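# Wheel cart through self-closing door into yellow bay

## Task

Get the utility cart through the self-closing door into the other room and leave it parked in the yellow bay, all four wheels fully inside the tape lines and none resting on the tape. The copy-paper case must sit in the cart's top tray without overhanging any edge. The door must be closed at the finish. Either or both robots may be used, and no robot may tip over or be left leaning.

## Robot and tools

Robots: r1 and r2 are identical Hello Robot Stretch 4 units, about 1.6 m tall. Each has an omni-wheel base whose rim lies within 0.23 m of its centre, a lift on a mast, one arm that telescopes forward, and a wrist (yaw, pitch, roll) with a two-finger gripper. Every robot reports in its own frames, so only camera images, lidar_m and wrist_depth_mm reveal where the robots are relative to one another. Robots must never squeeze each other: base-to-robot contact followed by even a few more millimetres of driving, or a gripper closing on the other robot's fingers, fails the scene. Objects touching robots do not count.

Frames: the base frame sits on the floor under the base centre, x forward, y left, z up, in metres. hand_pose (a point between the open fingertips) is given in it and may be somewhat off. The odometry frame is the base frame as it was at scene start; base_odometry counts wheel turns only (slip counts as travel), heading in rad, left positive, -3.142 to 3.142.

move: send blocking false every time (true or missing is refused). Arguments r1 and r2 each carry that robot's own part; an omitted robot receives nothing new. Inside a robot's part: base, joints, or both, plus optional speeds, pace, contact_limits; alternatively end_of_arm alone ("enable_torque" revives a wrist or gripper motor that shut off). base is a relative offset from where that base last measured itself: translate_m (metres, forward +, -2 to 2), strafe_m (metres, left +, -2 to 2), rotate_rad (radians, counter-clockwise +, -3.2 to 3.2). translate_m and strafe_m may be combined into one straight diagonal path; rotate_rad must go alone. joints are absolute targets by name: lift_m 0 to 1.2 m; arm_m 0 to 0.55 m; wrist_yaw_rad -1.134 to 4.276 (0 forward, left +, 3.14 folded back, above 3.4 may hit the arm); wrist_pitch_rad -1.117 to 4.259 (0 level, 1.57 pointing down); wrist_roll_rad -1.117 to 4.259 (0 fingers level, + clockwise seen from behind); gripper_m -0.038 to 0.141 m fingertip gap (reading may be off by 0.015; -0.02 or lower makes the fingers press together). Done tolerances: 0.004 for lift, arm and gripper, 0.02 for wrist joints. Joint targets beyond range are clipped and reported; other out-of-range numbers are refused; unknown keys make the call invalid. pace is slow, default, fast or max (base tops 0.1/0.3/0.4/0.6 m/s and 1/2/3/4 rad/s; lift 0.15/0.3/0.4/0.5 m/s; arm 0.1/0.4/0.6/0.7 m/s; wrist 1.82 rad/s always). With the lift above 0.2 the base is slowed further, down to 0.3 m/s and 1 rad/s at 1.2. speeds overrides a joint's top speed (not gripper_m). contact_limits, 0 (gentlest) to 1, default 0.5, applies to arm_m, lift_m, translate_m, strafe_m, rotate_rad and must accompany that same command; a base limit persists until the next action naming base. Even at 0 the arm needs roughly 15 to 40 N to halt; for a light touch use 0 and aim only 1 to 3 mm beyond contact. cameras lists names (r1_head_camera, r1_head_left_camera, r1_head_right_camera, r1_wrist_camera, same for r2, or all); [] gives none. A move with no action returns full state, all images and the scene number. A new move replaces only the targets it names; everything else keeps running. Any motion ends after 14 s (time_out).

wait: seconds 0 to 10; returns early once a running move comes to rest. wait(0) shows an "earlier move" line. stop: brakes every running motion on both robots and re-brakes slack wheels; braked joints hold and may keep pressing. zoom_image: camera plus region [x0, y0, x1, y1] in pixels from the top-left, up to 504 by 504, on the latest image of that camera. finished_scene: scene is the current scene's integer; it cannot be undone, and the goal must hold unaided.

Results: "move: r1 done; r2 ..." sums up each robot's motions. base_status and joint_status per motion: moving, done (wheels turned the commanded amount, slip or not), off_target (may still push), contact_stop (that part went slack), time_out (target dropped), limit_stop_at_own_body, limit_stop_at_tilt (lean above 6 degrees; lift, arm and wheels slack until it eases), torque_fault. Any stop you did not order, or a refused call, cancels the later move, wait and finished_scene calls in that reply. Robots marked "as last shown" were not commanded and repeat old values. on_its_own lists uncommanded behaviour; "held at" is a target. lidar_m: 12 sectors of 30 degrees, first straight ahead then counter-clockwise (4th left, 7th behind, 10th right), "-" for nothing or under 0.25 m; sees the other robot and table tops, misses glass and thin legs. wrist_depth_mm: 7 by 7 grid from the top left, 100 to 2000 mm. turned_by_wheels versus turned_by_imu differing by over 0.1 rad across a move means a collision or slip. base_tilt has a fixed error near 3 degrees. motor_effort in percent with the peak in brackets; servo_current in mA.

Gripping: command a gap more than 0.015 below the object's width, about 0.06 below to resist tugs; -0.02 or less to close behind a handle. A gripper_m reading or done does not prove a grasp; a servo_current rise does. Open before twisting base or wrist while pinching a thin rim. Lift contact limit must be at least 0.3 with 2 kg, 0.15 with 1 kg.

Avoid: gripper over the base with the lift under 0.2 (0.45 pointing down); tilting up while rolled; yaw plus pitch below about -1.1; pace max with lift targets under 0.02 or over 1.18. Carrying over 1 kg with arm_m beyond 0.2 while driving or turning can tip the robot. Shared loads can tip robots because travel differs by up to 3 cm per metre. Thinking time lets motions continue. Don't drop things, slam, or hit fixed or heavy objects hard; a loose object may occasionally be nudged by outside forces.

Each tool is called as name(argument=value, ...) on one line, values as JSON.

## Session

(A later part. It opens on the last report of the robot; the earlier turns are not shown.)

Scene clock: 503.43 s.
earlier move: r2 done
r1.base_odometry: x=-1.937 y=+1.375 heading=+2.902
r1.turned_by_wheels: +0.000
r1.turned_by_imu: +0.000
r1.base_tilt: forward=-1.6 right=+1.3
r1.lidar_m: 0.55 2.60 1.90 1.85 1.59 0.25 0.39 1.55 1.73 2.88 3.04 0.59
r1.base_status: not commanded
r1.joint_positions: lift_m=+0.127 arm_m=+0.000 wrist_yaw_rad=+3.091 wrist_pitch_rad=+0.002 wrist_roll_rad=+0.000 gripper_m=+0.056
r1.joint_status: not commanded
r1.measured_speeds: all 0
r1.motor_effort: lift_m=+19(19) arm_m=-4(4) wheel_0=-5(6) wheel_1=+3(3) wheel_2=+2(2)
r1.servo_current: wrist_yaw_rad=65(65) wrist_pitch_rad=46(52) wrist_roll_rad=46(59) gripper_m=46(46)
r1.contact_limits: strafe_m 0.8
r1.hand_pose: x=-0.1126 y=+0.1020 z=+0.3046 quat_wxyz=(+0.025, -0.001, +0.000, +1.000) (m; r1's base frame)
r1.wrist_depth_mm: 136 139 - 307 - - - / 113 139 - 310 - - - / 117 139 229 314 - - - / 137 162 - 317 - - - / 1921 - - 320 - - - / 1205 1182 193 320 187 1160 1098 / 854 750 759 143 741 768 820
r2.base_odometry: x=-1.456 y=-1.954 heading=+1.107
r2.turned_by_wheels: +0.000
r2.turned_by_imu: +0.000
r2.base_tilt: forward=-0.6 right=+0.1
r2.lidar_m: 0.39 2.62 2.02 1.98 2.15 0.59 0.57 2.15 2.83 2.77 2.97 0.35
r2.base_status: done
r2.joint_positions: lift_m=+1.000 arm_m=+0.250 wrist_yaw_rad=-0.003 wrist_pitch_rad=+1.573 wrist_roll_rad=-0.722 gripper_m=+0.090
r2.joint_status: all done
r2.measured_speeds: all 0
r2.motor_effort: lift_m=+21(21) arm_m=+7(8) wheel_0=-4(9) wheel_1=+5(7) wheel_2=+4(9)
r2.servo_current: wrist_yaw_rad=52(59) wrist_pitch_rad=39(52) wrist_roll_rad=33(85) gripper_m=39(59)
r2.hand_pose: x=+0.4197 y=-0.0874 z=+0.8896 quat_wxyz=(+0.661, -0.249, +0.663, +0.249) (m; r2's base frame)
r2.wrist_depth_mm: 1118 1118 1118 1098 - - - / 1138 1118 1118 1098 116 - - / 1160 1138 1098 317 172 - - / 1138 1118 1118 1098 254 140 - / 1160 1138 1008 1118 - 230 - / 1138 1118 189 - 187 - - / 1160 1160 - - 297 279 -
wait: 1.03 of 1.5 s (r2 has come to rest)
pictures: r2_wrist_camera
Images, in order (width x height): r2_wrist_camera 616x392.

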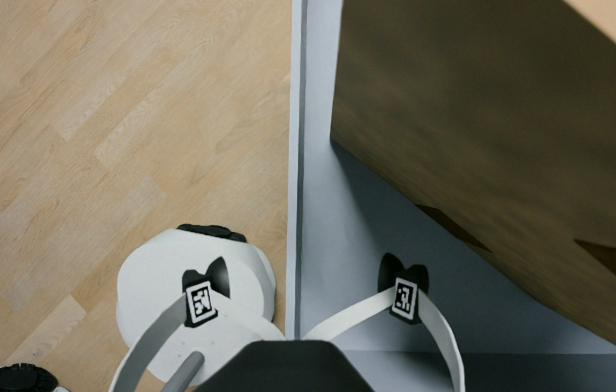

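move(blocking=false, r2={"joints":{"lift_m":0.958},"pace":"slow","contact_limits":{"lift_m":0.2}})

wait(seconds=1)

move(blocking=false, r2={"joints":{"gripper_m":-0.038}})

wait(seconds=2.5, cameras=["r2_wrist_camera","r2_head_left_camera"])

Scene clock: 508.63 s.
move: r2 moving
r1: as last shown
r1.lidar_m: 0.56 2.61 1.91 1.84 1.64 0.25 0.38 1.56 1.71 2.88 3.01 0.59
r1.servo_current: wrist_yaw_rad=39(59) wrist_pitch_rad=46(46) wrist_roll_rad=52(59) gripper_m=39(46)
r1.contact_limits: strafe_m 0.8
r1.wrist_depth_mm: 136 138 - 306 - - - / 113 139 - 310 - - - / 117 139 228 312 - - - / 137 163 - 319 - - - / 1983 - - 320 - - - / 1182 1205 194 322 187 1160 1118 / 842 750 768 143 750 778 820
r2.base_odometry: x=-1.456 y=-1.954 heading=+1.107
r2.turned_by_wheels: +0.000
r2.turned_by_imu: +0.000
r2.base_tilt: forward=-0.6 right=+0.1
r2.lidar_m: 0.37 2.55 2.01 1.96 2.14 0.59 0.57 2.17 2.82 2.75 2.96 0.38
r2.base_status: not commanded
r2.joint_positions: lift_m=+0.975 arm_m=+0.250 wrist_yaw_rad=-0.003 wrist_pitch_rad=+1.573 wrist_roll_rad=-0.722 gripper_m=+0.090
r2.joint_status: lift_m moving
r2.measured_speeds: translate_m=+0.000 strafe_m=+0.000 rotate_rad=+0.000 lift_m=-0.087 arm_m=+0.000 wrist_yaw_rad=+0.000 wrist_pitch_rad=+0.000 wrist_roll_rad=+0.000
r2.motor_effort: lift_m=+11(22) arm_m=+7(7) wheel_0=-4(4) wheel_1=+5(6) wheel_2=+4(4)
r2.servo_current: wrist_yaw_rad=52(65) wrist_pitch_rad=46(46) wrist_roll_rad=46(59) gripper_m=52(52)
r2.contact_limits: lift_m 0.2
r2.hand_pose: x=+0.4197 y=-0.0874 z=+0.8653 quat_wxyz=(+0.661, -0.249, +0.663, +0.249) (m; r2's base frame)
r2.wrist_depth_mm: 1118 1098 1078 1078 - - - / 1118 1118 1098 1060 116 - - / 1118 1098 1078 1078 172 - - / 1138 1118 1098 1098 249 140 - / 1138 1118 991 1078 - 230 - / 1118 1118 189 - 187 - - / 1138 1138 - - - - -
pictures: none

Scene clock: 509.33 s.
earlier move: r2 done
r1.base_odometry: x=-1.937 y=+1.375 heading=+2.902
r1.turned_by_wheels: +0.000
r1.turned_by_imu: +0.000
r1.base_tilt: forward=-1.6 right=+1.3
r1.lidar_m: 0.56 2.59 1.92 1.86 1.63 0.25 0.40 1.54 1.70 2.88 2.99 0.60
r1.base_status: not commanded
r1.joint_positions: lift_m=+0.127 arm_m=+0.000 wrist_yaw_rad=+3.091 wrist_pitch_rad=+0.002 wrist_roll_rad=+0.000 gripper_m=+0.056
r1.joint_status: not commanded
r1.measured_speeds: all 0
r1.motor_effort: lift_m=+19(19) arm_m=-4(4) wheel_0=-5(6) wheel_1=+3(3) wheel_2=+2(2)
r1.servo_current: wrist_yaw_rad=52(72) wrist_pitch_rad=46(46) wrist_roll_rad=59(59) gripper_m=39(46)
r1.contact_limits: strafe_m 0.8
r1.hand_pose: x=-0.1126 y=+0.1020 z=+0.3046 quat_wxyz=(+0.025, -0.001, +0.000, +1.000) (m; r1's base frame)
r1.wrist_depth_mm: 136 139 - 307 - - - / 113 139 - 312 - - - / 117 139 229 312 - - - / 137 162 - 317 - - - / 1921 - - 319 - - - / 1205 1182 193 320 187 1160 1118 / 854 750 750 143 741 768 809
r2.base_odometry: x=-1.456 y=-1.954 heading=+1.107
r2.turned_by_wheels: +0.000
r2.turned_by_imu: +0.000
r2.base_tilt: forward=-0.7 right=+0.1
r2.lidar_m: 0.38 2.62 2.01 1.97 2.13 0.57 0.57 2.17 2.84 2.75 2.96 0.37
r2.base_status: not commanded
r2.joint_positions: lift_m=+0.958 arm_m=+0.250 wrist_yaw_rad=-0.003 wrist_pitch_rad=+1.573 wrist_roll_rad=-0.722 gripper_m=+0.090
r2.joint_status: all done
r2.measured_speeds: all 0
r2.motor_effort: lift_m=+14(22) arm_m=+7(8) wheel_0=-3(4) wheel_1=+5(6) wheel_2=+4(4)
r2.servo_current: wrist_yaw_rad=52(65) wrist_pitch_rad=46(52) wrist_roll_rad=46(59) gripper_m=59(59)
r2.contact_limits: lift_m 0.2
r2.hand_pose: x=+0.4198 y=-0.0874 z=+0.8481 quat_wxyz=(+0.661, -0.249, +0.663, +0.249) (m; r2's base frame)
r2.wrist_depth_mm: 1078 1078 1060 1042 - - - / 1078 1078 1060 1060 116 - - / 1098 1098 1078 256 179 - - / 1118 1078 1078 - 215 140 - / 1098 1078 1042 211 - 206 - / 1118 1098 189 163 187 - - / 1138 1098 - - - - -
wait: 0.70 of 1 s (r2 has come to rest)
pictures: none

Scene clock: 509.83 s.
move: r2 moving
r1: as last shown
r1.base_tilt: forward=-1.5 right=+1.3
r1.lidar_m: 0.56 2.59 1.94 1.85 1.63 0.25 0.39 1.54 1.68 2.89 3.01 0.60
r1.motor_effort: lift_m=+19(19) arm_m=-4(4) wheel_0=-6(6) wheel_1=+3(3) wheel_2=+2(2)
r1.servo_current: wrist_yaw_rad=65(65) wrist_pitch_rad=46(46) wrist_roll_rad=65(65) gripper_m=39(46)
r1.contact_limits: strafe_m 0.8
r1.wrist_depth_mm: 136 138 - 306 - - - / 114 139 - 309 - - - / 118 139 229 312 - - - / 137 163 - 317 - - - / - - - 319 - - - / 1205 1182 193 324 188 1138 1118 / 854 759 741 143 732 778 820
r2.base_odometry: x=-1.456 y=-1.954 heading=+1.107
r2.turned_by_wheels: +0.000
r2.turned_by_imu: +0.000
r2.base_tilt: forward=-0.6 right=+0.1
r2.lidar_m: 0.33 2.59 2.01 1.96 2.14 0.59 0.59 2.15 2.79 2.77 3.00 0.33
r2.base_status: not commanded
r2.joint_positions: lift_m=+0.958 arm_m=+0.250 wrist_yaw_rad=-0.003 wrist_pitch_rad=+1.573 wrist_roll_rad=-0.722 gripper_m=+0.072
r2.joint_status: gripper_m moving
r2.measured_speeds: all 0
r2.motor_effort: lift_m=+14(14) arm_m=+7(8) wheel_0=-4(4) wheel_1=+5(5) wheel_2=+4(4)
r2.servo_current: wrist_yaw_rad=52(59) wrist_pitch_rad=39(46) wrist_roll_rad=52(52) gripper_m=130(130)
r2.contact_limits: lift_m 0.2
r2.hand_pose: x=+0.4198 y=-0.0874 z=+0.8481 quat_wxyz=(+0.661, -0.249, +0.663, +0.249) (m; r2's base frame)
r2.wrist_depth_mm: 1078 1042 1060 1060 - - - / 1078 1078 1042 1060 116 - - / 1098 1078 1078 257 179 - - / 1098 1098 1078 - 215 140 - / 1098 1098 976 211 - 205 - / 1118 1098 189 166 187 - - / 1118 1118 - - - - -
pictures: none

Scene clock: 511.27 s.
earlier move: r2 done
r1.base_odometry: x=-1.937 y=+1.375 heading=+2.902
r1.turned_by_wheels: +0.000
r1.turned_by_imu: +0.000
r1.base_tilt: forward=-1.5 right=+1.3
r1.lidar_m: 0.54 2.61 1.90 1.84 1.64 0.25 0.37 1.55 1.72 2.87 3.02 0.57
r1.base_status: not commanded
r1.joint_positions: lift_m=+0.127 arm_m=+0.000 wrist_yaw_rad=+3.091 wrist_pitch_rad=+0.002 wrist_roll_rad=+0.000 gripper_m=+0.056
r1.joint_status: not commanded
r1.measured_speeds: all 0
r1.motor_effort: lift_m=+19(19) arm_m=-4(4) wheel_0=-6(6) wheel_1=+3(3) wheel_2=+2(2)
r1.servo_current: wrist_yaw_rad=46(65) wrist_pitch_rad=52(52) wrist_roll_rad=39(65) gripper_m=39(52)
r1.contact_limits: strafe_m 0.8
r1.hand_pose: x=-0.1126 y=+0.1020 z=+0.3046 quat_wxyz=(+0.025, -0.001, +0.000, +1.000) (m; r1's base frame)
r1.wrist_depth_mm: 136 138 - 307 - - - / 114 139 - 309 - - - / 117 139 229 315 - - - / 137 162 - 317 - - - / - - - 319 - - - / 1182 1182 193 320 188 1138 1138 / 866 759 759 143 750 768 820
r2.base_odometry: x=-1.457 y=-1.954 heading=+1.107
r2.turned_by_wheels: +0.000
r2.turned_by_imu: +0.000
r2.base_tilt: forward=-0.7 right=+0.1
r2.lidar_m: 0.39 2.57 2.01 1.97 2.14 0.57 0.58 2.17 2.80 2.75 2.98 0.37
r2.base_status: not commanded
r2.joint_positions: lift_m=+0.958 arm_m=+0.250 wrist_yaw_rad=-0.003 wrist_pitch_rad=+1.573 wrist_roll_rad=-0.722 gripper_m=-0.036
r2.joint_status: all done
r2.measured_speeds: all 0
r2.motor_effort: lift_m=+18(18) arm_m=+7(8) wheel_0=-1(4) wheel_1=+5(6) wheel_2=+4(5)
r2.servo_current: wrist_yaw_rad=39(59) wrist_pitch_rad=39(52) wrist_roll_rad=46(59) gripper_m=137(247)
r2.contact_limits: lift_m 0.2
r2.hand_pose: x=+0.4198 y=-0.0874 z=+0.8478 quat_wxyz=(+0.661, -0.248, +0.663, +0.249) (m; r2's base frame)
r2.wrist_depth_mm: 1078 1078 1060 1060 - - - / 1078 1060 1078 1060 118 - - / 1098 1078 1078 1078 194 117 - / 1098 1098 1098 1060 - 150 - / 1098 1078 976 209 - 229 183 / 1118 1098 182 199 172 - - / 1138 1098 - - - - -
wait: 1.43 of 2.5 s (r2 has come to rest)
pictures: r2_head_left_camera, r2_wrist_camera
Images, in order (width x height): r2_head_left_camera 420x672, r2_wrist_camera 616x392.

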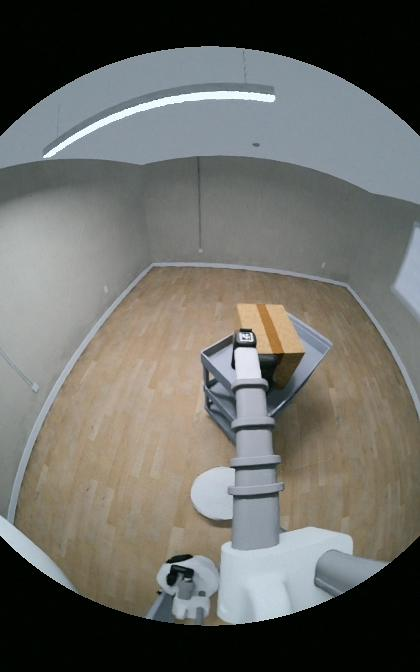

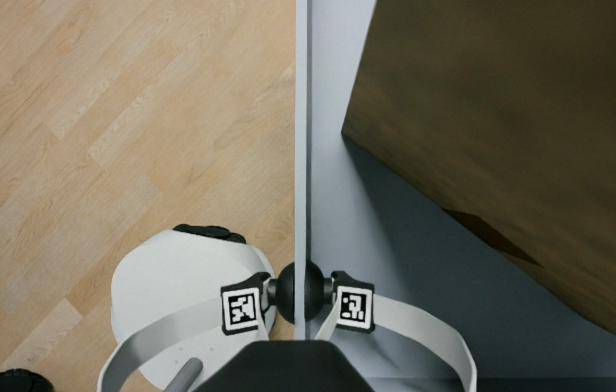

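move(blocking=false, r2={"base":{"translate_m":0.12,"strafe_m":-0.5},"pace":"slow","contact_limits":{"strafe_m":0.7}})

wait(seconds=6, cameras=["r2_wrist_camera","r2_head_left_camera","r1_head_left_camera"])

Scene clock: 528.90 s.
move: r2 moving
r1: as last shown
r1.lidar_m: 0.56 2.61 1.93 1.84 1.61 0.25 0.39 1.53 1.69 2.89 3.01 0.60
r1.motor_effort: lift_m=+19(19) arm_m=-4(4) wheel_0=-5(6) wheel_1=+3(3) wheel_2=+2(2)
r1.servo_current: wrist_yaw_rad=65(65) wrist_pitch_rad=33(46) wrist_roll_rad=39(72) gripper_m=39(46)
r1.contact_limits: strafe_m 0.8
r1.wrist_depth_mm: 136 139 - 307 - - - / 113 139 - 310 - - - / 117 139 229 312 - - - / 137 162 - 317 - - - / 1983 - - 320 - - - / 1182 1205 194 324 188 1138 1138 / 854 759 759 143 750 778 820
r2.base_odometry: x=-1.444 y=-1.957 heading=+1.106
r2.turned_by_wheels: +0.000
r2.turned_by_imu: +0.000
r2.base_tilt: forward=-0.7 right=+0.1
r2.lidar_m: 0.39 2.61 2.00 1.95 2.13 0.57 0.56 2.13 2.81 2.75 2.95 0.36
r2.base_status: translate_m moving; strafe_m moving
r2.joint_positions: lift_m=+0.958 arm_m=+0.250 wrist_yaw_rad=-0.003 wrist_pitch_rad=+1.573 wrist_roll_rad=-0.722 gripper_m=-0.036
r2.joint_status: not commanded
r2.measured_speeds: translate_m=+0.011 strafe_m=-0.049 rotate_rad=+0.000 lift_m=+0.000 arm_m=+0.000 wrist_yaw_rad=+0.000 wrist_pitch_rad=+0.000 wrist_roll_rad=+0.000
r2.motor_effort: lift_m=+18(18) arm_m=+7(7) wheel_0=+9(11) wheel_1=-7(7) wheel_2=-7(8)
r2.servo_current: wrist_yaw_rad=52(52) wrist_pitch_rad=39(39) wrist_roll_rad=46(59) gripper_m=137(150)
r2.contact_limits: lift_m 0.2; strafe_m 0.7
r2.hand_pose: x=+0.4198 y=-0.0874 z=+0.8478 quat_wxyz=(+0.661, -0.248, +0.663, +0.249) (m; r2's base frame)
r2.wrist_depth_mm: 1098 1078 1060 1060 - - - / 1098 1098 1060 1060 114 - - / 1098 1098 1060 1025 166 - - / 1098 1098 1098 1042 254 153 - / 1098 1118 960 1060 - 222 174 / 1138 1098 183 197 169 - - / 1118 151 - - - - -
pictures: none

Scene clock: 534.80 s.
earlier move: r2 done
r1.base_odometry: x=-1.937 y=+1.375 heading=+2.902
r1.turned_by_wheels: +0.000
r1.turned_by_imu: +0.000
r1.base_tilt: forward=-1.6 right=+1.3
r1.lidar_m: 1.37 2.57 1.91 1.85 1.62 0.25 0.40 1.53 1.73 2.86 3.03 0.88
r1.base_status: not commanded
r1.joint_positions: lift_m=+0.127 arm_m=+0.000 wrist_yaw_rad=+3.091 wrist_pitch_rad=+0.002 wrist_roll_rad=+0.000 gripper_m=+0.056
r1.joint_status: not commanded
r1.measured_speeds: all 0
r1.motor_effort: lift_m=+19(19) arm_m=-4(4) wheel_0=-5(6) wheel_1=+3(3) wheel_2=+2(2)
r1.servo_current: wrist_yaw_rad=39(72) wrist_pitch_rad=39(52) wrist_roll_rad=33(72) gripper_m=39(52)
r1.contact_limits: strafe_m 0.8
r1.hand_pose: x=-0.1126 y=+0.1020 z=+0.3046 quat_wxyz=(+0.025, -0.001, +0.000, +1.000) (m; r1's base frame)
r1.wrist_depth_mm: 136 138 - 307 - - - / 114 139 - 310 - - - / 117 140 228 314 - - - / 137 162 - 317 - - - / 1983 - - 320 - - - / 1205 1205 194 322 187 1138 1138 / 854 759 750 143 741 788 820
r2.base_odometry: x=-0.956 y=-2.070 heading=+1.107
r2.turned_by_wheels: +0.000
r2.turned_by_imu: +0.004
r2.base_tilt: forward=-0.7 right=+0.0
r2.lidar_m: 0.39 0.45 2.52 2.45 0.97 0.91 2.18 2.30 2.30 2.27 2.46 0.42
r2.base_status: done
r2.joint_positions: lift_m=+0.958 arm_m=+0.250 wrist_yaw_rad=+0.001 wrist_pitch_rad=+1.569 wrist_roll_rad=-0.722 gripper_m=-0.036
r2.joint_status: not commanded
r2.measured_speeds: all 0
r2.motor_effort: lift_m=+18(18) arm_m=+6(8) wheel_0=+5(16) wheel_1=-4(8) wheel_2=-3(8)
r2.servo_current: wrist_yaw_rad=59(59) wrist_pitch_rad=33(46) wrist_roll_rad=46(65) gripper_m=137(150)
r2.contact_limits: lift_m 0.2; strafe_m 0.7
r2.hand_pose: x=+0.4214 y=-0.0874 z=+0.8478 quat_wxyz=(+0.662, -0.250, +0.661, +0.250) (m; r2's base frame)
r2.wrist_depth_mm: 1078 - - - - - - / 1098 1078 142 152 144 149 - / 1078 1078 210 233 248 230 - / 1118 1078 1078 - - - - / 1098 1078 1078 209 - 262 226 / 1118 1118 179 204 177 216 1025 / 1078 138 - - 233 213 1042
wait: 5.90 of 6 s (r2 has come to rest)
pictures: r1_head_left_camera, r2_head_left_camera, r2_wrist_camera
Images, in order (width x height): r1_head_left_camera 420x672, r2_head_left_camera 420x672, r2_wrist_camera 616x392.

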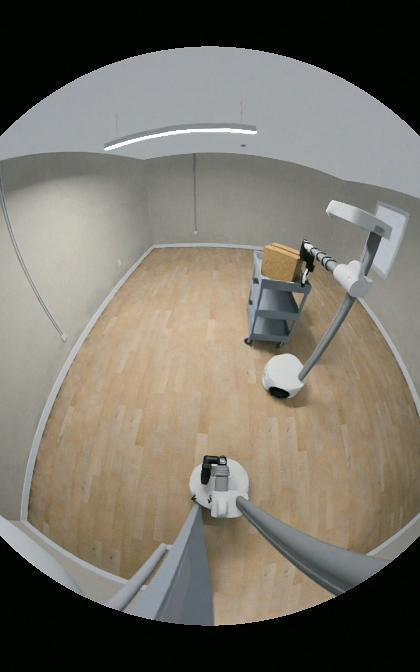

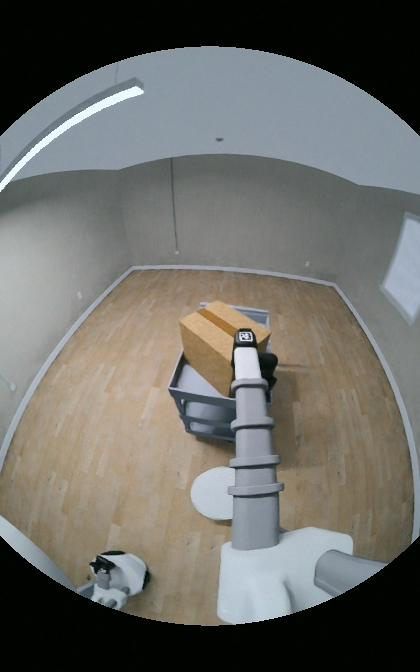

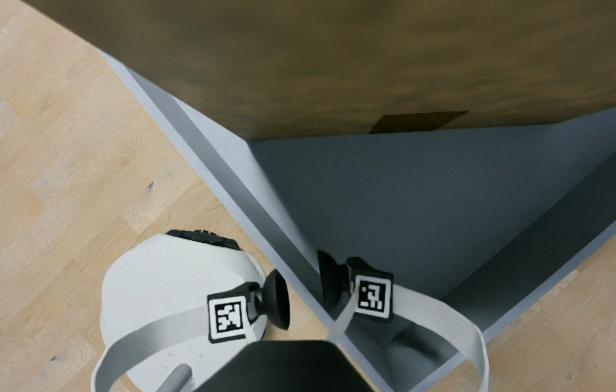

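move(blocking=false, r2={"base":{"translate_m":-0.5},"pace":"slow","contact_limits":{"translate_m":0.6}})

wait(seconds=5.6, cameras=["r2_wrist_camera","r2_head_left_camera","r1_head_left_camera"])

Scene clock: 542.97 s.
move: r2 moving
r1: as last shown
r1.base_tilt: forward=-1.5 right=+1.3
r1.lidar_m: 1.41 2.56 1.91 1.85 1.62 0.25 0.39 1.53 1.70 2.87 3.02 0.87
r1.motor_effort: lift_m=+19(19) arm_m=-4(4) wheel_0=-6(6) wheel_1=+3(3) wheel_2=+2(2)
r1.servo_current: wrist_yaw_rad=33(59) wrist_pitch_rad=46(52) wrist_roll_rad=59(59) gripper_m=46(46)
r1.contact_limits: strafe_m 0.8
r1.wrist_depth_mm: 136 139 - 307 - - - / 114 139 - 310 - - - / 117 140 229 315 - - - / 137 162 - 315 - - - / 1983 - - 320 - - - / 1205 1205 194 322 188 1138 1118 / 854 759 750 143 750 778 809
r2.base_odometry: x=-0.961 y=-2.081 heading=+1.107
r2.turned_by_wheels: +0.001
r2.turned_by_imu: +0.001
r2.base_tilt: forward=-0.6 right=+0.1
r2.lidar_m: 0.42 0.46 2.52 2.45 0.95 0.90 2.18 2.28 2.34 2.26 2.46 0.40
r2.base_status: translate_m moving
r2.joint_positions: lift_m=+0.958 arm_m=+0.250 wrist_yaw_rad=+0.003 wrist_pitch_rad=+1.565 wrist_roll_rad=-0.722 gripper_m=-0.036
r2.joint_status: not commanded
r2.measured_speeds: translate_m=-0.048 strafe_m=+0.000 rotate_rad=+0.002 lift_m=+0.000 arm_m=+0.000 wrist_yaw_rad=+0.006 wrist_pitch_rad=-0.013 wrist_roll_rad=+0.000
r2.motor_effort: lift_m=+18(18) arm_m=+4(6) wheel_0=-1(8) wheel_1=-6(7) wheel_2=+14(15)
r2.servo_current: wrist_yaw_rad=46(59) wrist_pitch_rad=39(46) wrist_roll_rad=39(52) gripper_m=130(137)
r2.contact_limits: lift_m 0.2; translate_m 0.6
r2.hand_pose: x=+0.4227 y=-0.0874 z=+0.8478 quat_wxyz=(+0.663, -0.251, +0.659, +0.250) (m; r2's base frame)
r2.wrist_depth_mm: 1078 - - - - - - / 1060 1098 140 157 165 154 176 / 1098 1078 210 237 252 234 - / 1078 1060 1060 - - - - / 1098 1078 1060 209 - 265 229 / 1098 1078 181 203 174 209 1060 / 1098 150 - - 236 216 1025
pictures: none

Scene clock: 548.57 s.
earlier move: r2 moving
r1.base_odometry: x=-1.937 y=+1.375 heading=+2.902
r1.turned_by_wheels: +0.000
r1.turned_by_imu: +0.000
r1.base_tilt: forward=-1.6 right=+1.3
r1.lidar_m: 4.61 2.62 1.90 1.84 1.64 0.25 0.41 1.56 1.72 2.88 0.55 0.64
r1.base_status: not commanded
r1.joint_positions: lift_m=+0.127 arm_m=+0.000 wrist_yaw_rad=+3.091 wrist_pitch_rad=+0.002 wrist_roll_rad=+0.000 gripper_m=+0.056
r1.joint_status: not commanded
r1.measured_speeds: all 0
r1.motor_effort: lift_m=+19(19) arm_m=-4(4) wheel_0=-6(6) wheel_1=+3(4) wheel_2=+2(3)
r1.servo_current: wrist_yaw_rad=59(72) wrist_pitch_rad=46(52) wrist_roll_rad=33(65) gripper_m=46(52)
r1.contact_limits: strafe_m 0.8
r1.hand_pose: x=-0.1126 y=+0.1020 z=+0.3046 quat_wxyz=(+0.025, -0.001, +0.000, +1.000) (m; r1's base frame)
r1.wrist_depth_mm: 136 139 - 307 - - - / 113 139 - 312 - - - / 117 140 229 314 - - - / 137 162 - 317 - - - / 1983 - - 319 - - - / 1160 1205 193 324 187 1138 1118 / 854 750 750 143 741 778 820
r2.base_odometry: x=-1.180 y=-2.517 heading=+1.106
r2.turned_by_wheels: -0.001
r2.turned_by_imu: +0.000
r2.base_tilt: forward=-0.7 right=+0.0
r2.lidar_m: 0.41 3.25 2.54 0.73 0.58 1.15 1.66 1.74 2.28 2.23 2.43 0.38
r2.base_status: translate_m moving
r2.joint_positions: lift_m=+0.958 arm_m=+0.250 wrist_yaw_rad=+0.004 wrist_pitch_rad=+1.567 wrist_roll_rad=-0.722 gripper_m=-0.036
r2.joint_status: not commanded
r2.measured_speeds: all 0
r2.motor_effort: lift_m=+18(19) arm_m=+4(6) wheel_0=-6(10) wheel_1=-5(7) wheel_2=+5(16)
r2.servo_current: wrist_yaw_rad=46(59) wrist_pitch_rad=39(52) wrist_roll_rad=33(65) gripper_m=130(137)
r2.contact_limits: lift_m 0.2; translate_m 0.6
r2.hand_pose: x=+0.4224 y=-0.0874 z=+0.8478 quat_wxyz=(+0.662, -0.251, +0.660, +0.250) (m; r2's base frame)
r2.wrist_depth_mm: 1098 1060 1078 1078 - - - / 1078 1078 1060 1060 124 - - / 1078 1078 1078 1060 197 125 - / 1078 1098 1078 1078 - 174 - / 1078 1078 1078 1060 - 252 208 / 1098 1078 183 203 176 - - / 1098 1098 - - - - -
wait: 5.60 s; no rest
pictures: r1_head_left_camera, r2_head_left_camera, r2_wrist_camera
Images, in order (width x height): r1_head_left_camera 420x672, r2_head_left_camera 420x672, r2_wrist_camera 616x392.

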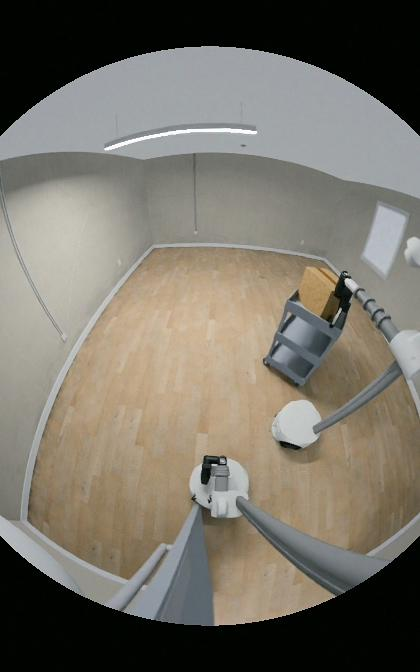

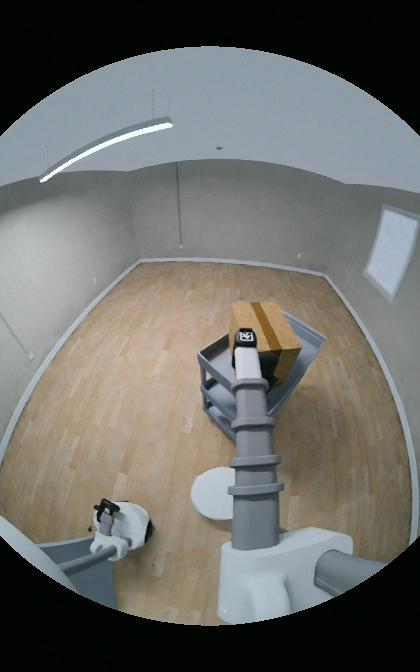

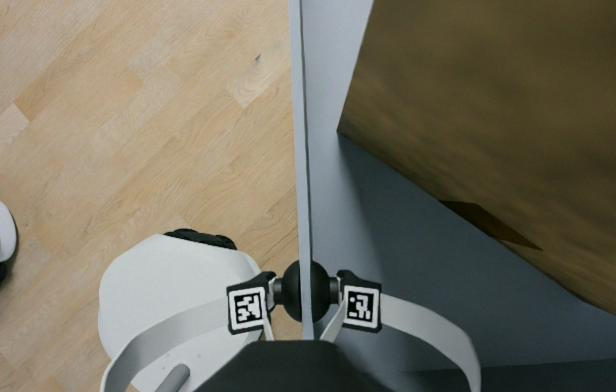

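move(blocking=false, r2={"base":{"rotate_rad":0.4},"pace":"slow","joints":{"wrist_roll_rad":-1.1,"arm_m":0.17},"speeds":{"wrist_roll_rad":0.2,"arm_m":0.05}})

wait(seconds=4, cameras=["r2_wrist_camera","r2_head_left_camera","r1_head_left_camera"])

Scene clock: 561.00 s.
earlier move: r2 done
move: r2 moving
r1: as last shown
r1.lidar_m: 4.61 2.57 1.92 1.85 1.64 0.25 0.37 1.54 1.71 2.85 0.56 0.64
r1.motor_effort: lift_m=+19(19) arm_m=-4(4) wheel_0=-6(6) wheel_1=+3(3) wheel_2=+2(2)
r1.servo_current: wrist_yaw_rad=46(59) wrist_pitch_rad=46(46) wrist_roll_rad=65(65) gripper_m=39(46)
r1.contact_limits: strafe_m 0.8
r1.wrist_depth_mm: 136 138 - 309 - - - / 114 139 - 310 - - - / 117 139 229 314 - - - / 137 163 - 315 - - - / 1921 - - 319 - - - / 1182 1205 193 322 188 1138 1118 / 842 759 741 143 750 778 809
r2.base_odometry: x=-1.180 y=-2.517 heading=+1.231
r2.turned_by_wheels: +0.125
r2.turned_by_imu: +0.121
r2.base_tilt: forward=-0.6 right=+0.1
r2.lidar_m: 0.42 3.00 2.52 0.60 0.54 1.30 1.69 1.85 2.25 2.22 0.92 0.36
r2.base_status: rotate_rad moving
r2.joint_positions: lift_m=+0.958 arm_m=+0.228 wrist_yaw_rad=+0.003 wrist_pitch_rad=+1.567 wrist_roll_rad=-0.801 gripper_m=-0.036
r2.joint_status: arm_m moving; wrist_roll_rad moving
r2.measured_speeds: translate_m=+0.000 strafe_m=-0.001 rotate_rad=+0.492 lift_m=+0.000 arm_m=-0.050 wrist_yaw_rad=-0.005 wrist_pitch_rad=+0.000 wrist_roll_rad=-0.192
r2.motor_effort: lift_m=+18(19) arm_m=-10(10) wheel_0=-15(16) wheel_1=-10(11) wheel_2=-11(12)
r2.servo_current: wrist_yaw_rad=46(65) wrist_pitch_rad=39(46) wrist_roll_rad=78(78) gripper_m=124(130)
r2.contact_limits: lift_m 0.2
r2.hand_pose: x=+0.4006 y=-0.0874 z=+0.8478 quat_wxyz=(+0.652, -0.277, +0.649, +0.276) (m; r2's base frame)
r2.wrist_depth_mm: 1078 1078 1042 1060 - - - / 1078 1078 1060 1060 - 114 - / 1078 1078 1060 1060 204 136 - / 1098 1078 1078 1060 - 174 - / 1078 1060 - 1078 - 229 169 / 1078 - 180 201 176 151 229 / 1118 778 - - - - -
pictures: none

Scene clock: 562.80 s.
earlier move: r2 done
r1.base_odometry: x=-1.937 y=+1.375 heading=+2.902
r1.turned_by_wheels: +0.000
r1.turned_by_imu: +0.000
r1.base_tilt: forward=-1.6 right=+1.3
r1.lidar_m: 4.60 2.61 1.92 1.84 1.61 0.25 0.40 1.54 1.72 2.87 0.57 0.61
r1.base_status: not commanded
r1.joint_positions: lift_m=+0.127 arm_m=+0.000 wrist_yaw_rad=+3.091 wrist_pitch_rad=+0.002 wrist_roll_rad=+0.000 gripper_m=+0.056
r1.joint_status: not commanded
r1.measured_speeds: all 0
r1.motor_effort: lift_m=+19(19) arm_m=-4(4) wheel_0=-5(6) wheel_1=+3(3) wheel_2=+2(2)
r1.servo_current: wrist_yaw_rad=39(72) wrist_pitch_rad=46(52) wrist_roll_rad=39(72) gripper_m=39(46)
r1.contact_limits: strafe_m 0.8
r1.hand_pose: x=-0.1126 y=+0.1020 z=+0.3046 quat_wxyz=(+0.025, -0.001, +0.000, +1.000) (m; r1's base frame)
r1.wrist_depth_mm: 136 138 - 307 - - - / 114 139 - 310 - - - / 118 140 230 314 - - - / 137 163 - 317 - - - / 1921 - - 320 - - - / 1182 1205 194 320 187 1182 1138 / 854 750 759 143 741 768 831
r2.base_odometry: x=-1.180 y=-2.517 heading=+1.505
r2.turned_by_wheels: +0.274
r2.turned_by_imu: +0.267
r2.base_tilt: forward=-0.7 right=+0.1
r2.lidar_m: 0.36 2.63 2.51 0.55 0.63 1.70 1.68 2.24 2.25 2.34 0.37 0.26
r2.base_status: done
r2.joint_positions: lift_m=+0.958 arm_m=+0.170 wrist_yaw_rad=-0.001 wrist_pitch_rad=+1.567 wrist_roll_rad=-1.090 gripper_m=-0.036
r2.joint_status: all done
r2.measured_speeds: all 0
r2.motor_effort: lift_m=+19(19) arm_m=-7(11) wheel_0=+0(16) wheel_1=-5(11) wheel_2=-3(13)
r2.servo_current: wrist_yaw_rad=46(65) wrist_pitch_rad=46(52) wrist_roll_rad=59(104) gripper_m=124(130)
r2.contact_limits: lift_m 0.2
r2.hand_pose: x=+0.3421 y=-0.0874 z=+0.8478 quat_wxyz=(+0.606, -0.367, +0.604, +0.366) (m; r2's base frame)
r2.wrist_depth_mm: 878 1060 1042 1060 1060 1042 1025 / 1078 1078 1078 1060 1042 1060 1042 / 1098 1098 1060 1060 1042 - - / 1078 1078 1042 1098 - - - / 1098 - - 530 - 211 164 / 1078 1078 178 198 181 178 - / 1118 1098 230 - 259 151 -
wait: 1.80 of 4 s (r2 has come to rest)
pictures: r1_head_left_camera, r2_head_left_camera, r2_wrist_camera
Images, in order (width x height): r1_head_left_camera 420x672, r2_head_left_camera 420x672, r2_wrist_camera 616x392.

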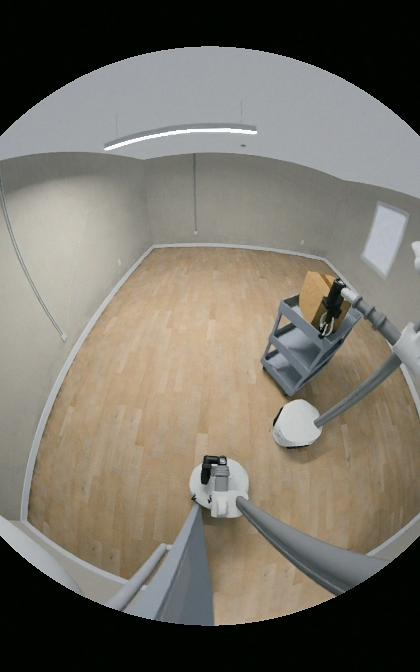

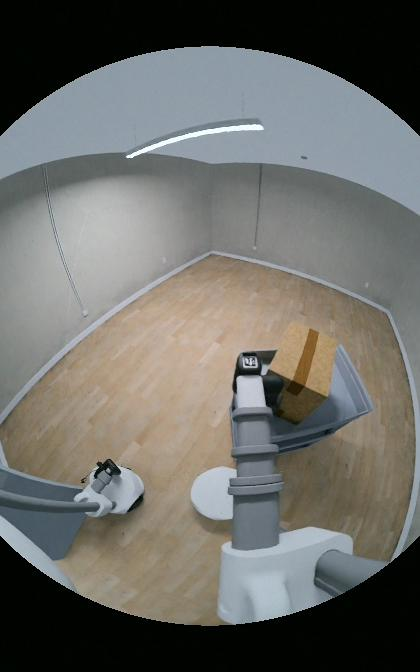

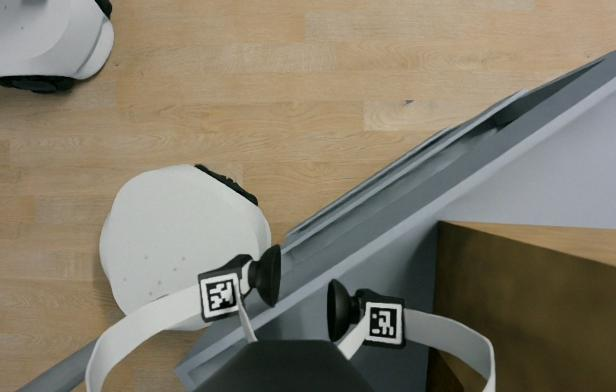

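move(blocking=false, r2={"base":{"translate_m":-0.41,"strafe_m":0.055},"pace":"slow","contact_limits":{"translate_m":0.6}})

wait(seconds=4.8, cameras=["r2_wrist_camera","r2_head_left_camera","r1_head_left_camera","r2_head_right_camera"])

Scene clock: 572.23 s.
move: r2 moving
r1: as last shown
r1.base_tilt: forward=-1.5 right=+1.3
r1.lidar_m: 4.61 2.59 1.92 1.83 1.62 0.25 0.38 1.53 1.75 2.86 0.57 0.65
r1.motor_effort: lift_m=+19(19) arm_m=-3(4) wheel_0=-6(6) wheel_1=+3(3) wheel_2=+2(2)
r1.servo_current: wrist_yaw_rad=65(65) wrist_pitch_rad=39(46) wrist_roll_rad=39(59) gripper_m=39(39)
r1.contact_limits: strafe_m 0.8
r1.wrist_depth_mm: 136 139 - 307 - - - / 113 139 - 309 - - - / 118 140 229 314 - - - / 137 163 - 317 - - - / 1983 - - 320 - - - / 1205 1205 193 322 187 1138 1118 / 854 750 750 143 741 768 809
r2.base_odometry: x=-1.182 y=-2.529 heading=+1.505
r2.turned_by_wheels: +0.000
r2.turned_by_imu: +0.000
r2.base_tilt: forward=-0.6 right=+0.1
r2.lidar_m: 0.37 2.63 2.51 0.56 0.65 1.66 1.64 2.22 2.24 2.31 0.40 0.25
r2.base_status: translate_m moving; strafe_m moving
r2.joint_positions: lift_m=+0.958 arm_m=+0.170 wrist_yaw_rad=-0.001 wrist_pitch_rad=+1.567 wrist_roll_rad=-1.090 gripper_m=-0.036
r2.joint_status: not commanded
r2.measured_speeds: translate_m=-0.048 strafe_m=+0.006 rotate_rad=+0.000 lift_m=+0.000 arm_m=+0.000 wrist_yaw_rad=+0.000 wrist_pitch_rad=+0.000 wrist_roll_rad=-0.001
r2.motor_effort: lift_m=+19(19) arm_m=-7(7) wheel_0=-7(8) wheel_1=-6(8) wheel_2=+10(10)
r2.servo_current: wrist_yaw_rad=33(52) wrist_pitch_rad=39(46) wrist_roll_rad=59(72) gripper_m=124(130)
r2.contact_limits: lift_m 0.2; translate_m 0.6
r2.hand_pose: x=+0.3421 y=-0.0874 z=+0.8478 quat_wxyz=(+0.606, -0.367, +0.604, +0.366) (m; r2's base frame)
r2.wrist_depth_mm: 866 1060 1060 1060 1060 1042 1025 / 1098 1078 1078 1042 1042 1025 1042 / 1098 1078 1060 1060 1078 - - / 1098 1078 1078 1060 - - - / 1098 - - 559 - 207 156 / 1098 768 179 - 178 187 153 / 1098 597 221 - - 161 -
pictures: none

Scene clock: 577.03 s.
earlier move: r2 moving
r1.base_odometry: x=-1.937 y=+1.375 heading=+2.902
r1.turned_by_wheels: +0.000
r1.turned_by_imu: +0.000
r1.base_tilt: forward=-1.5 right=+1.3
r1.lidar_m: 4.63 2.58 1.91 1.83 1.59 0.25 0.37 1.54 1.69 0.56 0.63 0.66
r1.base_status: not commanded
r1.joint_positions: lift_m=+0.127 arm_m=+0.000 wrist_yaw_rad=+3.091 wrist_pitch_rad=+0.002 wrist_roll_rad=+0.000 gripper_m=+0.056
r1.joint_status: not commanded
r1.measured_speeds: all 0
r1.motor_effort: lift_m=+19(19) arm_m=-4(4) wheel_0=-5(6) wheel_1=+3(3) wheel_2=+2(3)
r1.servo_current: wrist_yaw_rad=59(72) wrist_pitch_rad=46(52) wrist_roll_rad=52(65) gripper_m=39(46)
r1.contact_limits: strafe_m 0.8
r1.hand_pose: x=-0.1126 y=+0.1020 z=+0.3046 quat_wxyz=(+0.025, -0.001, +0.000, +1.000) (m; r1's base frame)
r1.wrist_depth_mm: 136 138 - 309 - - - / 113 139 - 312 - - - / 118 140 229 314 - - - / 137 162 - 315 - - - / 1983 - - 320 - - - / 1182 1182 194 324 188 1160 1118 / 854 750 750 143 741 778 809
r2.base_odometry: x=-1.262 y=-2.922 heading=+1.505
r2.turned_by_wheels: +0.000
r2.turned_by_imu: +0.000
r2.base_tilt: forward=-0.6 right=+0.1
r2.lidar_m: 0.33 2.80 0.55 0.60 1.14 1.27 1.29 1.74 2.09 2.15 0.92 0.28
r2.base_status: translate_m moving; strafe_m moving
r2.joint_positions: lift_m=+0.958 arm_m=+0.170 wrist_yaw_rad=-0.001 wrist_pitch_rad=+1.567 wrist_roll_rad=-1.093 gripper_m=-0.036
r2.joint_status: not commanded
r2.measured_speeds: all 0
r2.motor_effort: lift_m=+19(19) arm_m=-7(7) wheel_0=-5(12) wheel_1=-4(9) wheel_2=+4(12)
r2.servo_current: wrist_yaw_rad=39(59) wrist_pitch_rad=46(52) wrist_roll_rad=59(78) gripper_m=124(130)
r2.contact_limits: lift_m 0.2; translate_m 0.6
r2.hand_pose: x=+0.3421 y=-0.0874 z=+0.8478 quat_wxyz=(+0.605, -0.368, +0.603, +0.366) (m; r2's base frame)
r2.wrist_depth_mm: 1098 1078 1060 1042 1060 - - / 1078 1098 1078 1060 1060 - - / 1098 1098 1078 1060 232 137 - / 1098 1078 1078 1078 249 158 - / 1078 - - 1078 - 194 134 / 1098 788 182 206 178 207 157 / 1098 603 1078 - - 137 186
wait: 4.80 s; no rest
pictures: r1_head_left_camera, r2_head_left_camera, r2_head_right_camera, r2_wrist_camera
Images, in order (width x height): r1_head_left_camera 420x672, r2_head_left_camera 420x672, r2_head_right_camera 420x672, r2_wrist_camera 616x392.

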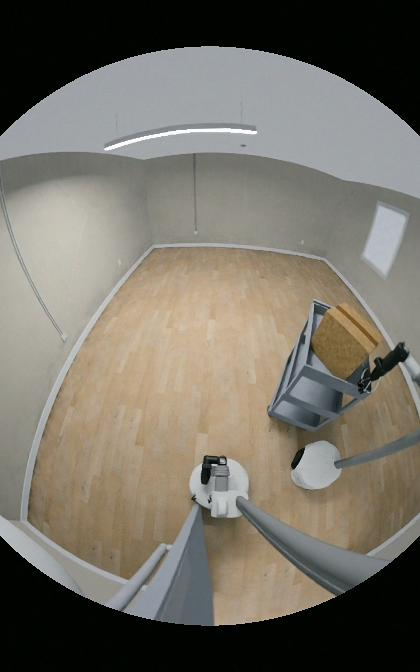

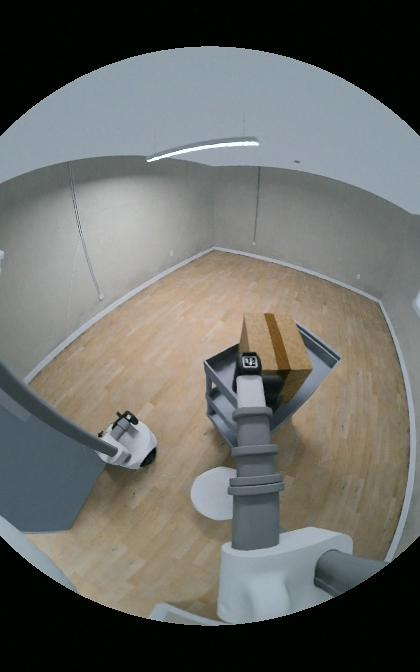

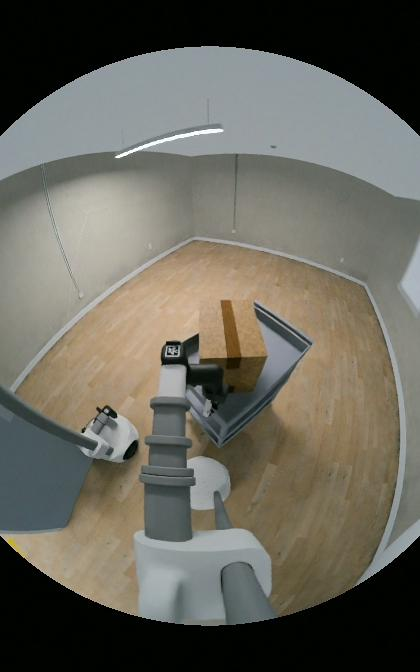

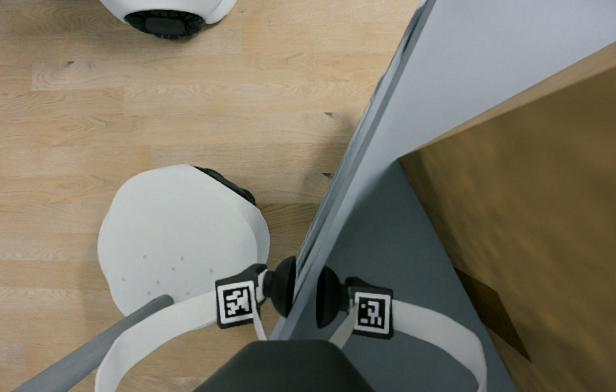

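move(blocking=false, r2={"base":{"translate_m":-0.75,"strafe_m":0.29},"pace":"slow","contact_limits":{"translate_m":0.6}})

wait(seconds=8.5, cameras=["r2_wrist_camera","r2_head_left_camera","r1_head_left_camera","r2_head_right_camera"])

Scene clock: 598.70 s.
earlier move: r2 done
move: r2 moving
r1: as last shown
r1.base_tilt: forward=-1.6 right=+1.3
r1.lidar_m: 4.60 2.58 1.90 1.84 1.62 0.25 0.40 1.54 1.72 0.56 0.66 0.63
r1.motor_effort: lift_m=+19(19) arm_m=-4(4) wheel_0=-5(6) wheel_1=+3(3) wheel_2=+2(2)
r1.servo_current: wrist_yaw_rad=52(65) wrist_pitch_rad=39(46) wrist_roll_rad=52(59) gripper_m=46(46)
r1.contact_limits: strafe_m 0.8
r1.wrist_depth_mm: 136 138 - 307 - - - / 114 139 - 310 - - - / 117 140 229 314 - - - / 137 162 - 315 - - - / 1983 - - 317 - - - / 1182 1205 193 322 187 1138 1098 / 854 759 750 143 741 778 809
r2.base_odometry: x=-1.267 y=-2.934 heading=+1.505
r2.turned_by_wheels: +0.000
r2.turned_by_imu: +0.000
r2.base_tilt: forward=-0.7 right=+0.1
r2.lidar_m: 0.34 2.79 0.57 0.63 1.13 1.24 1.26 1.70 2.09 2.15 2.90 0.29
r2.base_status: translate_m moving; strafe_m moving
r2.joint_positions: lift_m=+0.958 arm_m=+0.170 wrist_yaw_rad=-0.001 wrist_pitch_rad=+1.567 wrist_roll_rad=-1.093 gripper_m=-0.036
r2.joint_status: not commanded
r2.measured_speeds: translate_m=-0.050 strafe_m=+0.019 rotate_rad=-0.001 lift_m=+0.000 arm_m=+0.000 wrist_yaw_rad=+0.000 wrist_pitch_rad=+0.000 wrist_roll_rad=+0.000
r2.motor_effort: lift_m=+18(19) arm_m=-7(7) wheel_0=-5(13) wheel_1=-5(6) wheel_2=+9(11)
r2.servo_current: wrist_yaw_rad=52(52) wrist_pitch_rad=52(52) wrist_roll_rad=46(72) gripper_m=117(130)
r2.contact_limits: lift_m 0.2; translate_m 0.6
r2.hand_pose: x=+0.3421 y=-0.0874 z=+0.8478 quat_wxyz=(+0.605, -0.368, +0.603, +0.366) (m; r2's base frame)
r2.wrist_depth_mm: 1078 1078 1078 1078 1060 - - / 1098 1078 1060 1060 1060 - - / 1098 1060 1078 1060 263 142 - / 1078 1098 1098 1078 248 170 - / 1078 - - 1078 - 208 144 / 1098 788 183 203 176 215 - / 1098 597 1078 - - 132 198
pictures: none

Scene clock: 607.20 s.
earlier move: r2 moving
r1.base_odometry: x=-1.937 y=+1.375 heading=+2.902
r1.turned_by_wheels: +0.000
r1.turned_by_imu: -0.001
r1.base_tilt: forward=-1.6 right=+1.3
r1.lidar_m: 4.61 2.64 1.92 1.84 1.64 0.25 0.38 0.55 0.32 0.25 0.25 4.14
r1.base_status: not commanded
r1.joint_positions: lift_m=+0.127 arm_m=+0.000 wrist_yaw_rad=+3.091 wrist_pitch_rad=+0.002 wrist_roll_rad=+0.000 gripper_m=+0.056
r1.joint_status: not commanded
r1.measured_speeds: all 0
r1.motor_effort: lift_m=+19(19) arm_m=-4(4) wheel_0=-6(6) wheel_1=+3(3) wheel_2=+2(3)
r1.servo_current: wrist_yaw_rad=52(72) wrist_pitch_rad=33(52) wrist_roll_rad=46(72) gripper_m=39(52)
r1.contact_limits: strafe_m 0.8
r1.hand_pose: x=-0.1126 y=+0.1020 z=+0.3046 quat_wxyz=(+0.025, -0.001, +0.000, +1.000) (m; r1's base frame)
r1.wrist_depth_mm: 136 138 - 307 - - - / 114 139 - 310 - - - / 118 140 228 314 - - - / 137 162 - 315 - - - / 1983 - - 320 - - - / 1205 1205 194 322 188 1182 1118 / 854 750 750 143 741 768 820
r2.base_odometry: x=-1.601 y=-3.651 heading=+1.505
r2.turned_by_wheels: +0.001
r2.turned_by_imu: +0.000
r2.base_tilt: forward=-0.7 right=+0.0
r2.lidar_m: 0.31 0.38 0.87 0.90 3.56 3.38 0.44 0.63 1.62 2.06 2.76 0.32
r2.base_status: translate_m moving; strafe_m moving
r2.joint_positions: lift_m=+0.958 arm_m=+0.170 wrist_yaw_rad=+0.001 wrist_pitch_rad=+1.567 wrist_roll_rad=-1.100 gripper_m=-0.037
r2.joint_status: not commanded
r2.measured_speeds: all 0
r2.motor_effort: lift_m=+18(19) arm_m=-7(7) wheel_0=-1(14) wheel_1=-4(8) wheel_2=+7(12)
r2.servo_current: wrist_yaw_rad=46(59) wrist_pitch_rad=39(52) wrist_roll_rad=52(72) gripper_m=117(130)
r2.contact_limits: lift_m 0.2; translate_m 0.6
r2.hand_pose: x=+0.3422 y=-0.0874 z=+0.8478 quat_wxyz=(+0.604, -0.370, +0.602, +0.369) (m; r2's base frame)
r2.wrist_depth_mm: 1078 1078 1060 - - - - / 1098 1078 1060 146 121 - - / 1098 1078 1078 233 196 148 - / 1098 1078 1042 - - 237 212 / 1078 - - 216 - - - / 1098 732 182 200 177 - 254 / 544 580 1098 - 260 219 220
wait: 8.50 s; no rest
pictures: r1_head_left_camera, r2_head_left_camera, r2_head_right_camera, r2_wrist_camera
Images, in order (width x height): r1_head_left_camera 420x672, r2_head_left_camera 420x672, r2_head_right_camera 420x672, r2_wrist_camera 616x392.

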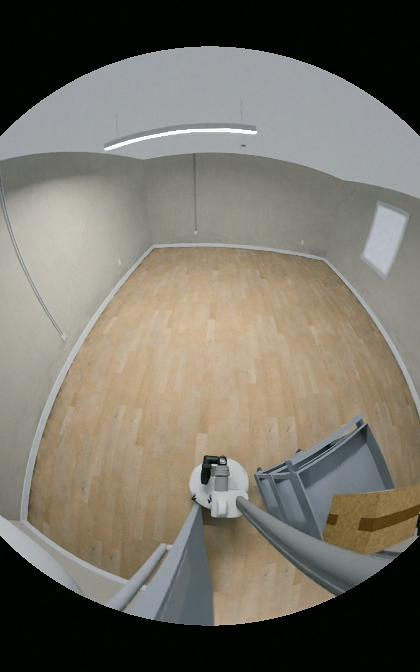

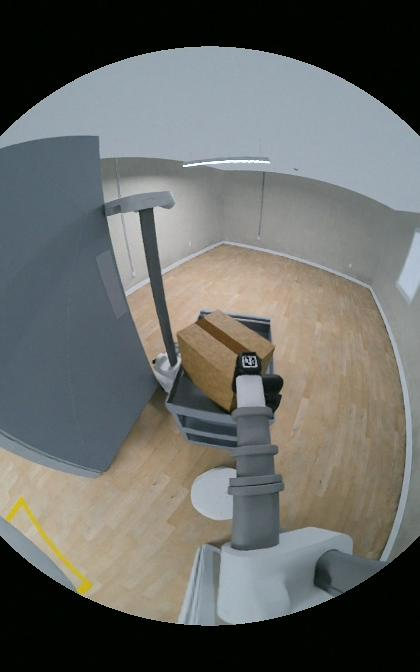

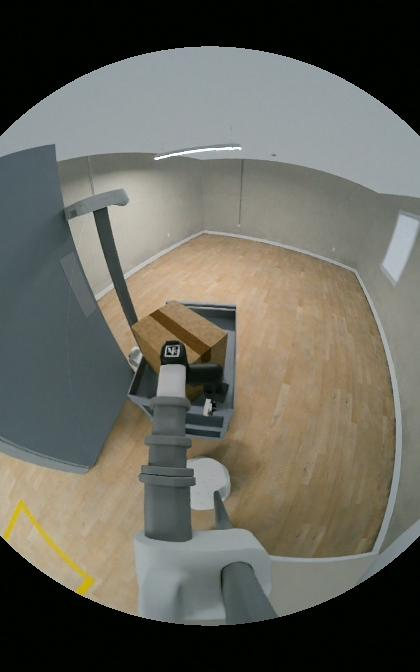

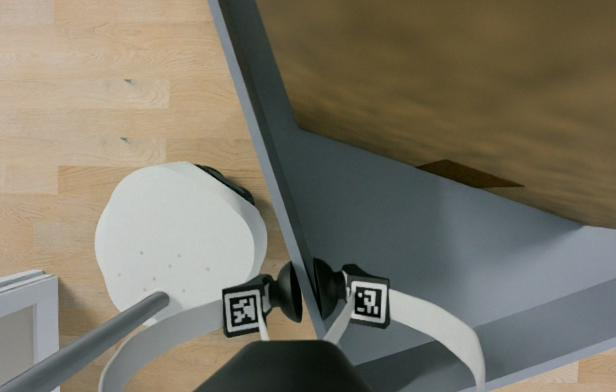

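move(blocking=false, r1={"base":{"translate_m":0.6}})

wait(seconds=3.2, cameras=["r2_wrist_camera","r2_head_left_camera","r1_head_left_camera"])

Scene clock: 629.33 s.
earlier move: r2 done
move: r1 moving
r1.base_odometry: x=-1.967 y=+1.382 heading=+2.902
r1.turned_by_wheels: +0.000
r1.turned_by_imu: +0.000
r1.base_tilt: forward=-1.6 right=+1.3
r1.lidar_m: 4.59 2.59 1.92 1.86 1.65 0.25 0.33 0.57 0.29 0.25 0.25 4.16
r1.base_status: translate_m moving
r1.joint_positions: lift_m=+0.127 arm_m=+0.000 wrist_yaw_rad=+3.091 wrist_pitch_rad=+0.002 wrist_roll_rad=+0.000 gripper_m=+0.056
r1.joint_status: not commanded
r1.measured_speeds: translate_m=+0.123 strafe_m=+0.000 rotate_rad=+0.002 lift_m=+0.000 arm_m=+0.000 wrist_yaw_rad=+0.000 wrist_pitch_rad=+0.000 wrist_roll_rad=+0.000
r1.motor_effort: lift_m=+19(19) arm_m=-3(4) wheel_0=+6(6) wheel_1=+7(9) wheel_2=-8(10)
r1.servo_current: wrist_yaw_rad=52(65) wrist_pitch_rad=39(52) wrist_roll_rad=59(59) gripper_m=39(46)
r1.hand_pose: x=-0.1126 y=+0.1020 z=+0.3046 quat_wxyz=(+0.025, -0.001, +0.000, +1.000) (m; r1's base frame)
r1.wrist_depth_mm: 136 138 - 303 - - - / 113 139 - 304 - - - / 117 139 264 304 - - - / 137 160 - 304 - - - / 1983 - - 304 - - - / 1205 1229 195 307 187 1160 1160 / 854 750 759 143 798 778 798
r2.base_odometry: x=-1.601 y=-3.651 heading=+1.505
r2.turned_by_wheels: +0.000
r2.turned_by_imu: +0.000
r2.base_tilt: forward=-0.7 right=+0.1
r2.lidar_m: 0.33 0.37 0.88 0.89 3.58 3.39 0.45 0.65 1.61 2.06 2.73 0.34
r2.base_status: done
r2.joint_positions: lift_m=+0.958 arm_m=+0.170 wrist_yaw_rad=+0.001 wrist_pitch_rad=+1.567 wrist_roll_rad=-1.100 gripper_m=-0.037
r2.joint_status: not commanded
r2.measured_speeds: all 0
r2.motor_effort: lift_m=+18(19) arm_m=-7(7) wheel_0=-1(2) wheel_1=-4(5) wheel_2=+7(7)
r2.servo_current: wrist_yaw_rad=46(59) wrist_pitch_rad=46(46) wrist_roll_rad=59(59) gripper_m=124(124)
r2.contact_limits: lift_m 0.2; translate_m 0.6
r2.hand_pose: x=+0.3422 y=-0.0874 z=+0.8478 quat_wxyz=(+0.604, -0.370, +0.602, +0.369) (m; r2's base frame)
r2.wrist_depth_mm: 1078 1078 1078 - - - - / 1098 1078 1060 146 121 - - / 1098 1078 1078 233 195 147 - / 1098 1078 1060 - - 237 211 / 1098 - - 216 - - - / 1098 741 182 200 177 - 253 / 539 574 1078 - 262 220 220
pictures: none

Scene clock: 632.33 s.
earlier move: r1 done
r1.base_odometry: x=-2.520 y=+1.517 heading=+2.902
r1.turned_by_wheels: +0.000
r1.turned_by_imu: +0.000
r1.base_tilt: forward=-1.6 right=+1.3
r1.lidar_m: 4.02 2.57 1.88 1.82 1.92 1.81 1.03 0.47 0.56 2.89 3.03 4.16
r1.base_status: done
r1.joint_positions: lift_m=+0.127 arm_m=+0.000 wrist_yaw_rad=+3.091 wrist_pitch_rad=+0.002 wrist_roll_rad=+0.000 gripper_m=+0.056
r1.joint_status: not commanded
r1.measured_speeds: all 0
r1.motor_effort: lift_m=+19(19) arm_m=-3(4) wheel_0=+2(8) wheel_1=+0(9) wheel_2=+2(11)
r1.servo_current: wrist_yaw_rad=52(72) wrist_pitch_rad=39(52) wrist_roll_rad=46(72) gripper_m=39(46)
r1.hand_pose: x=-0.1126 y=+0.1020 z=+0.3046 quat_wxyz=(+0.025, -0.001, +0.000, +1.000) (m; r1's base frame)
r1.wrist_depth_mm: 136 138 - - - - - / 113 139 - - - - - / 117 140 229 - - - - / 137 162 - - - - - / - - - 1661 1708 1808 1756 / 991 1060 191 1182 187 1160 1118 / 798 750 732 809 778 759 809
r2.base_odometry: x=-1.601 y=-3.651 heading=+1.504
r2.turned_by_wheels: -0.001
r2.turned_by_imu: +0.000
r2.base_tilt: forward=-0.7 right=+0.1
r2.lidar_m: 0.31 0.39 0.63 0.76 3.58 3.41 0.46 0.63 1.58 2.05 2.77 0.31
r2.base_status: done
r2.joint_positions: lift_m=+0.958 arm_m=+0.170 wrist_yaw_rad=+0.001 wrist_pitch_rad=+1.577 wrist_roll_rad=-1.100 gripper_m=-0.037
r2.joint_status: not commanded
r2.measured_speeds: all 0
r2.motor_effort: lift_m=+19(19) arm_m=-4(7) wheel_0=-4(4) wheel_1=-1(5) wheel_2=-3(8)
r2.servo_current: wrist_yaw_rad=46(59) wrist_pitch_rad=46(52) wrist_roll_rad=52(59) gripper_m=111(124)
r2.contact_limits: lift_m 0.2; translate_m 0.6
r2.hand_pose: x=+0.3392 y=-0.0874 z=+0.8478 quat_wxyz=(+0.601, -0.369, +0.605, +0.371) (m; r2's base frame)
r2.wrist_depth_mm: 1118 1078 1078 - - - - / 1078 1098 1078 141 116 - - / 1118 1098 1060 - 187 126 - / 1138 1098 - - - 198 151 / 1138 1118 - - - - - / 1042 788 184 197 178 - - / 480 159 1118 - - 238 247
wait: 3.00 of 3.2 s (r1 has come to rest)
pictures: r1_head_left_camera, r2_head_left_camera, r2_wrist_camera
Images, in order (width x height): r1_head_left_camera 420x672, r2_head_left_camera 420x672, r2_wrist_camera 616x392.

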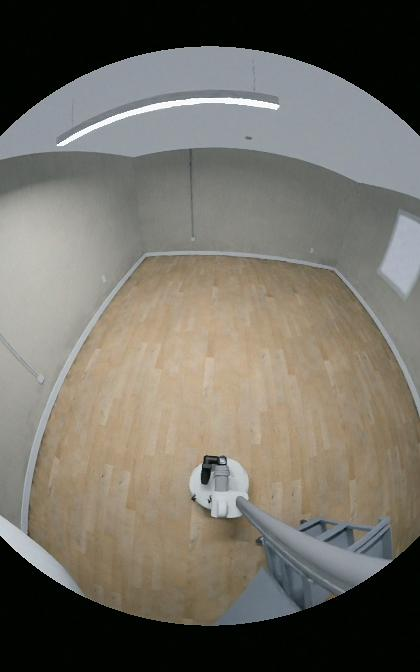

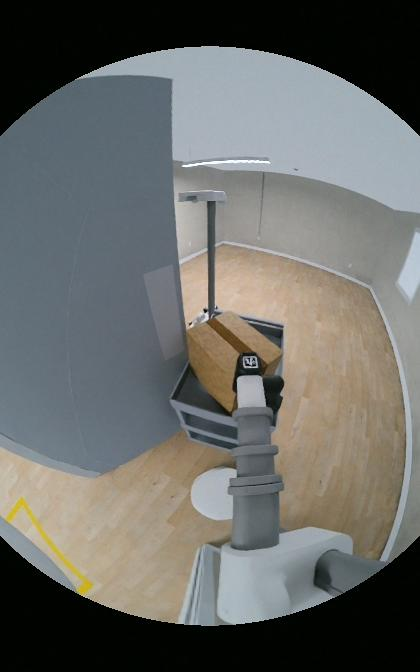

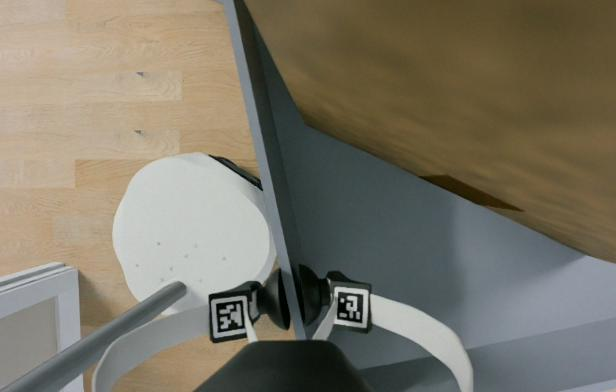

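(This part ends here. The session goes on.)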